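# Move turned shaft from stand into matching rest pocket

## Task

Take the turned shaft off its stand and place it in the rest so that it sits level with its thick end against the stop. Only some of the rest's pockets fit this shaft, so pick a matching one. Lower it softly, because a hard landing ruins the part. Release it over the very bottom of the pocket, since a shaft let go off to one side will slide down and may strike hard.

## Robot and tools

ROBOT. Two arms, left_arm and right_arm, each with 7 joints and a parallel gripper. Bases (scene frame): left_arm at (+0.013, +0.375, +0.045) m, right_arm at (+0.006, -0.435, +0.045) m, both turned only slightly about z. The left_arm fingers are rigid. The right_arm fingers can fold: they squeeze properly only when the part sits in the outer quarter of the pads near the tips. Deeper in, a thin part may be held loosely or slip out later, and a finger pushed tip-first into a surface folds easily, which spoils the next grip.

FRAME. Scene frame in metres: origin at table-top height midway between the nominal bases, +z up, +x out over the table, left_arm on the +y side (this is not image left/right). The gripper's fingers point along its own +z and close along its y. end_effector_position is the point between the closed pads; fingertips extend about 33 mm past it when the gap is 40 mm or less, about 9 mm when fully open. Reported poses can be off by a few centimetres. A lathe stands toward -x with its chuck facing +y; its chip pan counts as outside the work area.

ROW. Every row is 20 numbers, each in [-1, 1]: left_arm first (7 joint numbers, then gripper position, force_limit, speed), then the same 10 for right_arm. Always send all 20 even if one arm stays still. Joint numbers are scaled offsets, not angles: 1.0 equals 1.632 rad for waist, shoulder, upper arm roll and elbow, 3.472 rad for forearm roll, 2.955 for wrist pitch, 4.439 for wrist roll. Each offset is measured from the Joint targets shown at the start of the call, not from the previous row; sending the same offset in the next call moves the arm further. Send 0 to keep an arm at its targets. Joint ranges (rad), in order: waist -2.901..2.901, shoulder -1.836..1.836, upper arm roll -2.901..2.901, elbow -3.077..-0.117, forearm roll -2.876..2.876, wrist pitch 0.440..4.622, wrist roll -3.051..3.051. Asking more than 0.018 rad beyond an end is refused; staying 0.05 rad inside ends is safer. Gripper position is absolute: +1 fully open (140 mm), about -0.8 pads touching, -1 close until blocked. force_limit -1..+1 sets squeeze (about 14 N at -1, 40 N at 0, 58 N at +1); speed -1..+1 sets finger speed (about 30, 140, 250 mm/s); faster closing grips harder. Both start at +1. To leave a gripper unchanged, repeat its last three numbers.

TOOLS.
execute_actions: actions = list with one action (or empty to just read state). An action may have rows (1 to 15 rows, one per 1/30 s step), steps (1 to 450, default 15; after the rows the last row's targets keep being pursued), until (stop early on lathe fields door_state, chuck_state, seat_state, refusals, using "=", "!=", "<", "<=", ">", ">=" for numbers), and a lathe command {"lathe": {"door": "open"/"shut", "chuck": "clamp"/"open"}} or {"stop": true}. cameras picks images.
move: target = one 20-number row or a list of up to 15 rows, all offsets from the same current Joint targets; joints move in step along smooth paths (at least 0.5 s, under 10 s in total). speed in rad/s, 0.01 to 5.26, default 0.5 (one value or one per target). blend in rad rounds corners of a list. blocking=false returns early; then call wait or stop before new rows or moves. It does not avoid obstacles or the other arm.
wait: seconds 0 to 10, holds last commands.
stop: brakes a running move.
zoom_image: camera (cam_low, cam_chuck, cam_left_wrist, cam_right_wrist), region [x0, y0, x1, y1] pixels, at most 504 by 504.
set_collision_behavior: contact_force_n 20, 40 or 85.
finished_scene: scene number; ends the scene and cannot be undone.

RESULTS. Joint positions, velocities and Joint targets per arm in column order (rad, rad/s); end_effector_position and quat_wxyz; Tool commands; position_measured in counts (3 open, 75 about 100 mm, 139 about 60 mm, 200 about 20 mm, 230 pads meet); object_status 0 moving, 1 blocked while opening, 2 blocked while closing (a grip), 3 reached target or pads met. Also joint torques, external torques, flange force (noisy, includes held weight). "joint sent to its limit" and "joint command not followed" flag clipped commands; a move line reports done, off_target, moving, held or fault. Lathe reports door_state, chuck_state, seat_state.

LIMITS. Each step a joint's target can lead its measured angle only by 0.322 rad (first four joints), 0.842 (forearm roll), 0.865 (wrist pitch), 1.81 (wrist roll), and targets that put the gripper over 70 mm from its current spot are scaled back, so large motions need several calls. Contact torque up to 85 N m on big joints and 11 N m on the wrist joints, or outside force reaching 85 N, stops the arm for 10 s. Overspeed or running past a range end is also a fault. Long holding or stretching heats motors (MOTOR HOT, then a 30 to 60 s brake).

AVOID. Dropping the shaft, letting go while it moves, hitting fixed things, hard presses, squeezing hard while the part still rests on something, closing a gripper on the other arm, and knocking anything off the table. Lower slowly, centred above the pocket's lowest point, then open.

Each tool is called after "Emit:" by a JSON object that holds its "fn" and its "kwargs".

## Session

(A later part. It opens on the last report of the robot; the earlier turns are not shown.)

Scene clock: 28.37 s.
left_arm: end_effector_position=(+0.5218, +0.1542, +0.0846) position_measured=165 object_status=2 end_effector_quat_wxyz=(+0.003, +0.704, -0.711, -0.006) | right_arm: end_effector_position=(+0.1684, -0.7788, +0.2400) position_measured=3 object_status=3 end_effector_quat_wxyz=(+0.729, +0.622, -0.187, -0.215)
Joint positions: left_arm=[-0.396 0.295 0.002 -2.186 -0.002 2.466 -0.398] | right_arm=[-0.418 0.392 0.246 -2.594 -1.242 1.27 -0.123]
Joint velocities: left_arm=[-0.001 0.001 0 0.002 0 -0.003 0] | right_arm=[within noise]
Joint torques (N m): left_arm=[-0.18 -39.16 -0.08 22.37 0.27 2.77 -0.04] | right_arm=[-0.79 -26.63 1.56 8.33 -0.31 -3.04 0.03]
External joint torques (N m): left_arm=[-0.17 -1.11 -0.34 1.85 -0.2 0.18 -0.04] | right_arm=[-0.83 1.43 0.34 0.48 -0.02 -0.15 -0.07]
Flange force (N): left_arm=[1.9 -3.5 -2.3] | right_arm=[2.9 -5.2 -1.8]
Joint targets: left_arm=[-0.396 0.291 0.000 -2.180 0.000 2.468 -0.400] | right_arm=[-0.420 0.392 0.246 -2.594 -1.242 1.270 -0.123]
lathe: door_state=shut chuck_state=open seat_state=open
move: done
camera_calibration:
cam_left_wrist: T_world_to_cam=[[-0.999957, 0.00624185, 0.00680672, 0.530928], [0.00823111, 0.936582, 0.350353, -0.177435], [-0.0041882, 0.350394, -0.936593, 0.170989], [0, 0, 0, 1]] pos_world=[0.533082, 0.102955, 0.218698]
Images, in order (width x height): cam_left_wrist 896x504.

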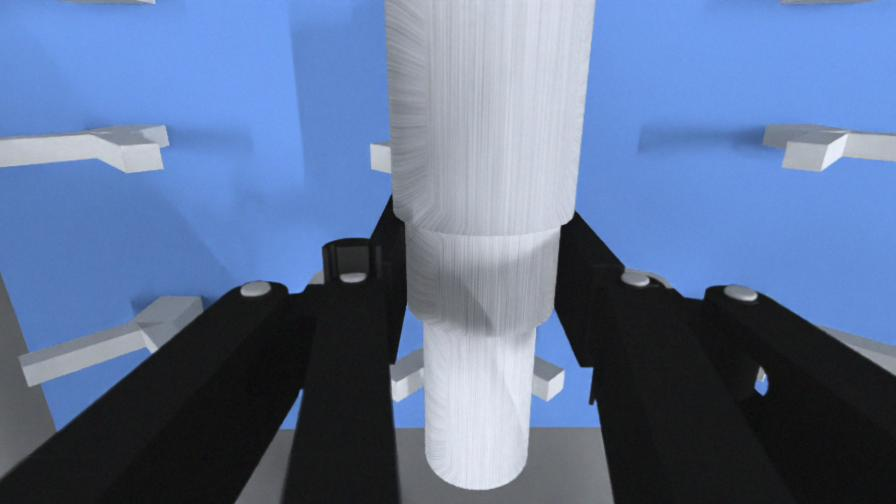

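Emit:
{"fn": "move", "kwargs": {"target": [[0.0002,0,0,0,0,0.0024,0,-1,0.1,-1,0,0,0,0,0,0,0,1,1,1]], "speed": 0.01, "cameras": ["cam_left_wrist"]}}

Scene clock: 29.43 s.
left_arm: end_effector_position=(+0.5218, +0.1542, +0.0846) position_measured=165 object_status=2 end_effector_quat_wxyz=(+0.003, +0.704, -0.711, -0.007) | right_arm: end_effector_position=(+0.1684, -0.7788, +0.2400) position_measured=3 object_status=3 end_effector_quat_wxyz=(+0.729, +0.622, -0.187, -0.215)
Joint positions: left_arm=[-0.396 0.295 0.002 -2.186 -0.002 2.466 -0.398] | right_arm=[-0.418 0.392 0.246 -2.594 -1.242 1.27 -0.123]
Joint velocities: within noise
Joint torques (N m): left_arm=[0.01 -39.25 -0.38 22.95 0.16 3.69 -0.03] | right_arm=[-0.8 -26.62 1.53 8.31 -0.3 -3.05 -0.02]
External joint torques (N m): left_arm=[0.01 -1.11 -0.65 2.4 -0.31 1.1 -0.03] | right_arm=[-0.83 1.53 0.3 0.32 0 -0.16 -0.12]
Flange force (N): left_arm=[2.2 -4.3 -0.4] | right_arm=[2.7 -5.2 -1.7]
Joint targets: left_arm=[-0.396 0.291 0.000 -2.180 0.000 2.475 -0.400] | right_arm=[-0.420 0.392 0.246 -2.594 -1.242 1.270 -0.123]
lathe: door_state=shut chuck_state=open seat_state=open
move: done
camera_calibration:
cam_left_wrist: T_world_to_cam=[[-0.999957, 0.00620657, 0.00690028, 0.530912], [0.00823085, 0.936582, 0.350352, -0.1774], [-0.0042882, 0.350393, -0.936593, 0.170949], [0, 0, 0, 1]] pos_world=[0.533082, 0.102955, 0.218598]
Images, in order (width x height): cam_left_wrist 896x504.

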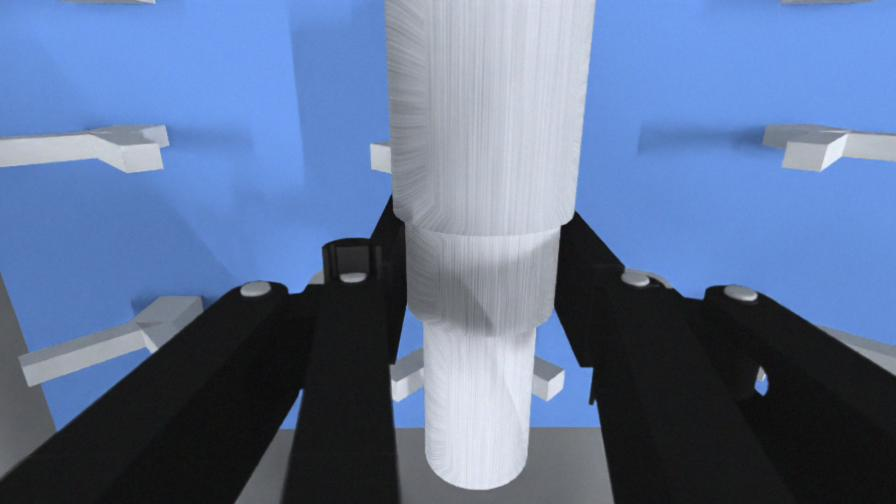

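Emit:
{"fn": "move", "kwargs": {"target": [[0.0006,0.0018,0,0.0033,0,0.0012,0,-1,0.1,-1,0,0,0,0,0,0,0,1,1,1]], "speed": 0.01, "cameras": ["cam_left_wrist"]}}

Scene clock: 30.27 s.
left_arm: end_effector_position=(+0.5231, +0.1542, +0.0842) position_measured=165 object_status=2 end_effector_quat_wxyz=(+0.003, +0.704, -0.710, -0.006) | right_arm: end_effector_position=(+0.1684, -0.7788, +0.2400) position_measured=3 object_status=3 end_effector_quat_wxyz=(+0.729, +0.622, -0.187, -0.215)
Joint positions: left_arm=[-0.395 0.298 0.002 -2.182 -0.002 2.467 -0.398] | right_arm=[-0.418 0.392 0.246 -2.594 -1.242 1.27 -0.123]
Joint velocities: within noise
Joint torques (N m): left_arm=[-0.01 -39.54 -0.38 23.95 0.17 4.08 -0.12] | right_arm=[-0.78 -26.62 1.55 8.26 -0.32 -3.03 0.01]
External joint torques (N m): left_arm=[0.01 -1.25 -0.63 3.39 -0.31 1.49 -0.12] | right_arm=[-0.79 1.5 0.34 0.27 -0.02 -0.15 -0.09]
Flange force (N): left_arm=[3.4 -6.9 0.0] | right_arm=[2.5 -5.1 -1.6]
Joint targets: left_arm=[-0.395 0.294 0.000 -2.175 0.000 2.478 -0.400] | right_arm=[-0.420 0.392 0.246 -2.594 -1.242 1.270 -0.123]
lathe: door_state=shut chuck_state=open seat_state=open
move: off_target (left_arm); left_arm: the wrist pitch is farthest, 0.012 rad from its target
camera_calibration:
cam_left_wrist: T_world_to_cam=[[-0.999968, 0.00529732, 0.00591397, 0.532526], [0.00703251, 0.936698, 0.350068, -0.176675], [-0.00368518, 0.350098, -0.936706, 0.170277], [0, 0, 0, 1]] pos_world=[0.534379, 0.103056, 0.218198]
Images, in order (width x height): cam_left_wrist 896x504.

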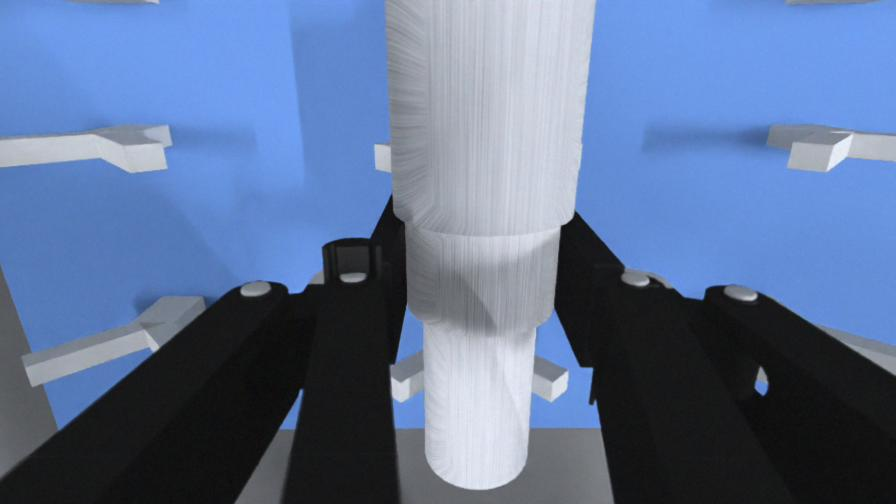

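Emit:
{"fn": "move", "kwargs": {"target": [[0,0.0028,0,0,0,0.0009,0,-1,0.1,-1,0,0,0,0,0,0,0,1,1,1]], "speed": 0.01, "cameras": ["cam_left_wrist"]}}

Scene clock: 31.03 s.
left_arm: end_effector_position=(+0.5241, +0.1541, +0.0832) position_measured=165 object_status=2 end_effector_quat_wxyz=(+0.002, +0.704, -0.710, -0.005) | right_arm: end_effector_position=(+0.1684, -0.7788, +0.2400) position_measured=3 object_status=3 end_effector_quat_wxyz=(+0.729, +0.622, -0.187, -0.215)
Joint positions: left_arm=[-0.395 0.301 0.002 -2.181 -0.002 2.47 -0.398] | right_arm=[-0.418 0.392 0.246 -2.594 -1.242 1.27 -0.123]
Joint velocities: within noise
Joint torques (N m): left_arm=[-0.39 -38.84 -0.5 23.17 0.17 3.95 -0.03] | right_arm=[-0.79 -26.64 1.54 8.29 -0.33 -3.05 -0.02]
External joint torques (N m): left_arm=[-0.51 -0.49 -0.89 2.6 -0.3 1.35 -0.03] | right_arm=[-0.75 1.54 0.39 0.24 -0.02 -0.16 -0.12]
Flange force (N): left_arm=[3.6 -5.7 1.4] | right_arm=[2.5 -5.1 -1.7]
Joint targets: left_arm=[-0.395 0.298 0.000 -2.175 0.000 2.481 -0.400] | right_arm=[-0.420 0.392 0.246 -2.594 -1.242 1.270 -0.123]
lathe: door_state=shut chuck_state=open seat_state=open
move: done
camera_calibration:
cam_left_wrist: T_world_to_cam=[[-0.999979, 0.00465853, 0.00449401, 0.533708], [0.00593541, 0.936922, 0.349488, -0.175676], [-0.00258243, 0.349508, -0.93693, 0.168956], [0, 0, 0, 1]] pos_world=[0.535176, 0.103057, 0.217298]
Images, in order (width x height): cam_left_wrist 896x504.

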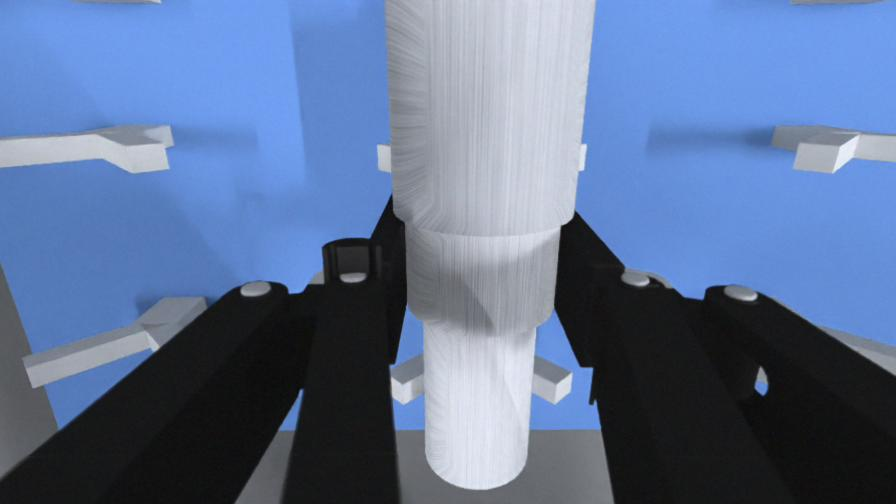

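Emit:
{"fn": "move", "kwargs": {"target": [[-0.0003,0.001,0,-0.0008,0,0.0004,0,-1,0.1,-1,0,0,0,0,0,0,0,1,1,1],[-0.0003,0.001,0,-0.0008,0,0.0004,0,0.6,0.1,-1,0,0,0,0,0,0,0,1,1,1]], "speed": 0.01, "cameras": ["cam_left_wrist","cam_low"]}}

Emit:
{"fn": "zoom_image", "kwargs": {"camera": "cam_low", "region": [170, 210, 240, 280]}}

Scene clock: 34.37 s.
left_arm: end_effector_position=(+0.5289, +0.1518, +0.0854) position_measured=53 object_status=0 end_effector_quat_wxyz=(+0.000, +0.704, -0.710, +0.001) | right_arm: end_effector_position=(+0.1684, -0.7788, +0.2400) position_measured=3 object_status=3 end_effector_quat_wxyz=(+0.729, +0.622, -0.187, -0.215)
Joint positions: left_arm=[-0.395 0.301 0.001 -2.177 -0.002 2.48 -0.398] | right_arm=[-0.418 0.392 0.246 -2.594 -1.242 1.27 -0.123]
Joint velocities: within noise
Joint torques (N m): left_arm=[0.07 -36.49 0.21 20.15 0.43 2.76 -0.08] | right_arm=[-0.78 -26.65 1.55 8.24 -0.32 -3.02 -0.05]
External joint torques (N m): left_arm=[0.17 1.77 0.03 -0.37 -0.05 0.14 -0.08] | right_arm=[-0.81 1.49 0.32 0.27 -0.02 -0.14 -0.15]
Flange force (N): left_arm=[0.9 -2.4 3.9] | right_arm=[2.6 -5.0 -1.5]
Joint targets: left_arm=[-0.395 0.300 0.000 -2.176 0.000 2.482 -0.400] | right_arm=[-0.420 0.392 0.246 -2.594 -1.242 1.270 -0.123]
lathe: door_state=shut chuck_state=open seat_state=open
move: done; target 2's new numbers were sent with left_arm's wrist pitch 0.012 rad from that target
camera_calibration:
cam_left_wrist: T_world_to_cam=[[-0.999957, 0.00504802, -0.007764, 0.539437], [0.00206514, 0.938813, 0.344422, -0.172102], [0.00902759, 0.344391, -0.938783, 0.166631], [0, 0, 0, 1]] pos_world=[0.538265, 0.101462, 0.219894]
Images, in order (width x height): cam_low 504x504, cam_left_wrist 896x504.

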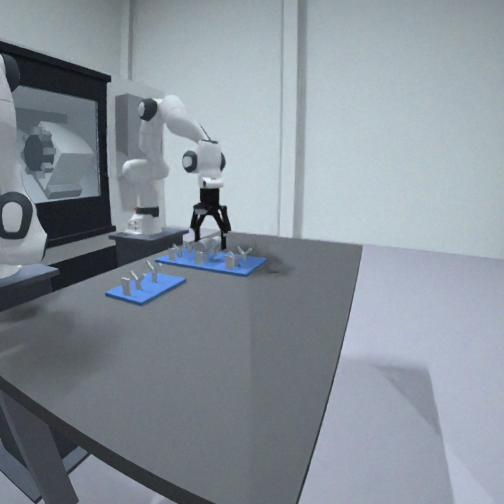

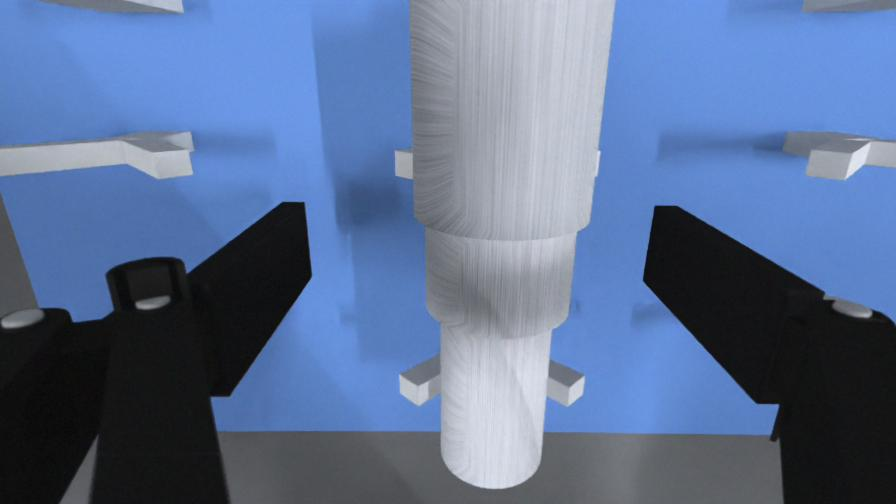

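Scaled by 7.200.

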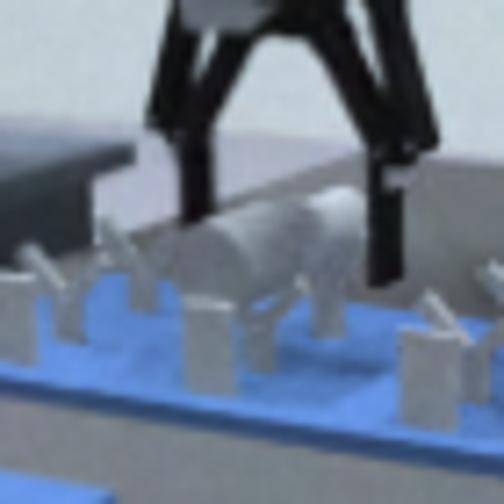

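Lift away and check.

Emit:
{"fn": "move", "kwargs": {"target": [0,-0.11,0,0.025,0,-0.082,0,0.6,0.1,-1,0,0,0,0,0,0,0,1,1,1], "speed": 0.3, "cameras": ["cam_left_wrist","cam_low"]}}

Emit:
{"fn": "zoom_image", "kwargs": {"camera": "cam_low", "region": [170, 210, 240, 280]}}

Scene clock: 36.10 s.
left_arm: end_effector_position=(+0.5205, +0.1552, +0.1836) position_measured=53 object_status=3 end_effector_quat_wxyz=(+0.003, +0.704, -0.710, -0.006) | right_arm: end_effector_position=(+0.1684, -0.7788, +0.2400) position_measured=3 object_status=3 end_effector_quat_wxyz=(+0.729, +0.622, -0.187, -0.215)
Joint positions: left_arm=[-0.395 0.121 0.001 -2.135 -0.002 2.243 -0.398] | right_arm=[-0.418 0.392 0.246 -2.594 -1.242 1.27 -0.123]
Joint velocities: left_arm=[0.001 -0.002 0 0 0 -0.005 -0.001] | right_arm=[within noise]
Joint torques (N m): left_arm=[0.09 -33.17 -0.06 22.4 0.55 2.18 -0.05] | right_arm=[-0.78 -26.62 1.53 8.26 -0.33 -3.04 0.02]
External joint torques (N m): left_arm=[-0.07 1.85 -0.32 -0.69 -0.04 -0.42 -0.05] | right_arm=[-0.71 1.37 0.4 0.37 -0.04 -0.16 -0.08]
Flange force (N): left_arm=[1.5 -2.5 2.2] | right_arm=[2.6 -4.8 -1.7]
Joint targets: left_arm=[-0.395 0.120 0.000 -2.135 0.000 2.240 -0.400] | right_arm=[-0.420 0.392 0.246 -2.594 -1.242 1.270 -0.123]
lathe: door_state=shut chuck_state=open seat_state=open
move: done
camera_calibration:
cam_left_wrist: T_world_to_cam=[[-0.99997, 0.00527911, 0.00568706, 0.529306], [0.00693303, 0.936997, 0.349269, -0.212242], [-0.00348493, 0.349298, -0.937005, 0.263154], [0, 0, 0, 1]] pos_world=[0.531679, 0.104157, 0.317696]
Images, in order (width x height): cam_low 504x504, cam_left_wrist 896x504.

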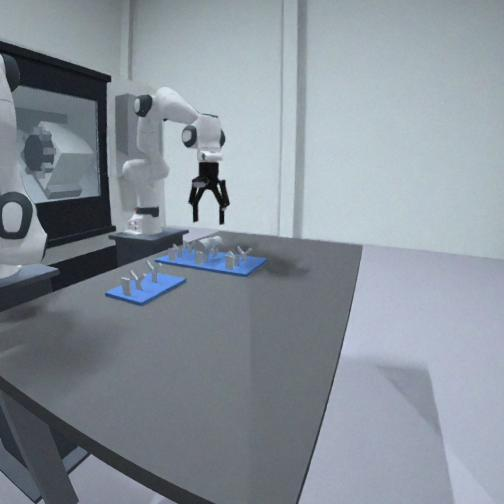

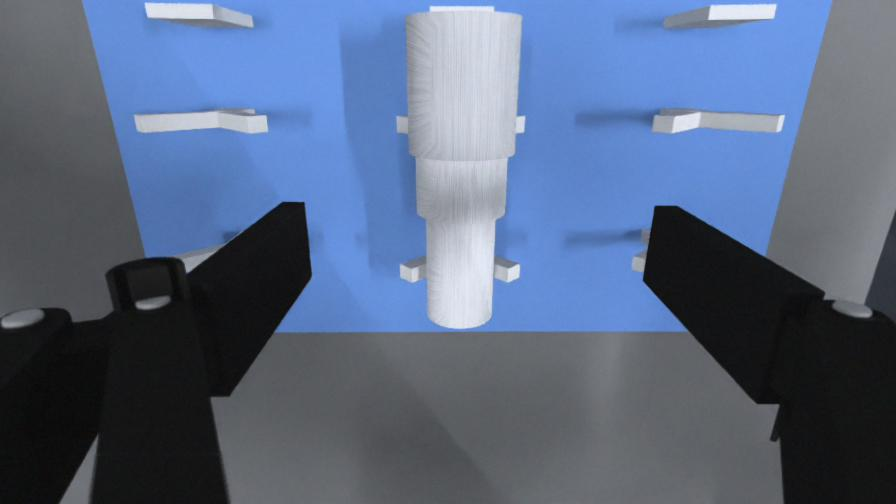

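Scaled by 7.200.

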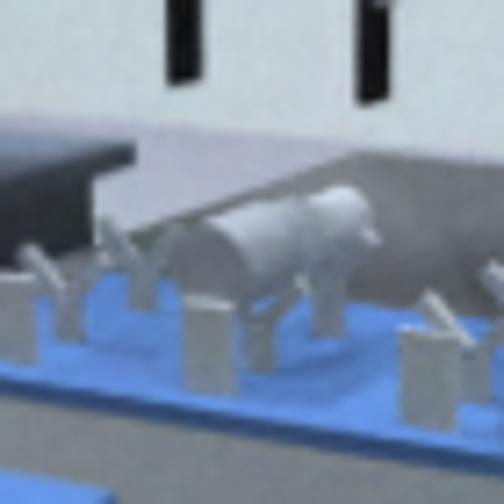

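Emit:
{"fn": "finished_scene", "kwargs": {"scene": 3}}

The scene is finished: the task was done.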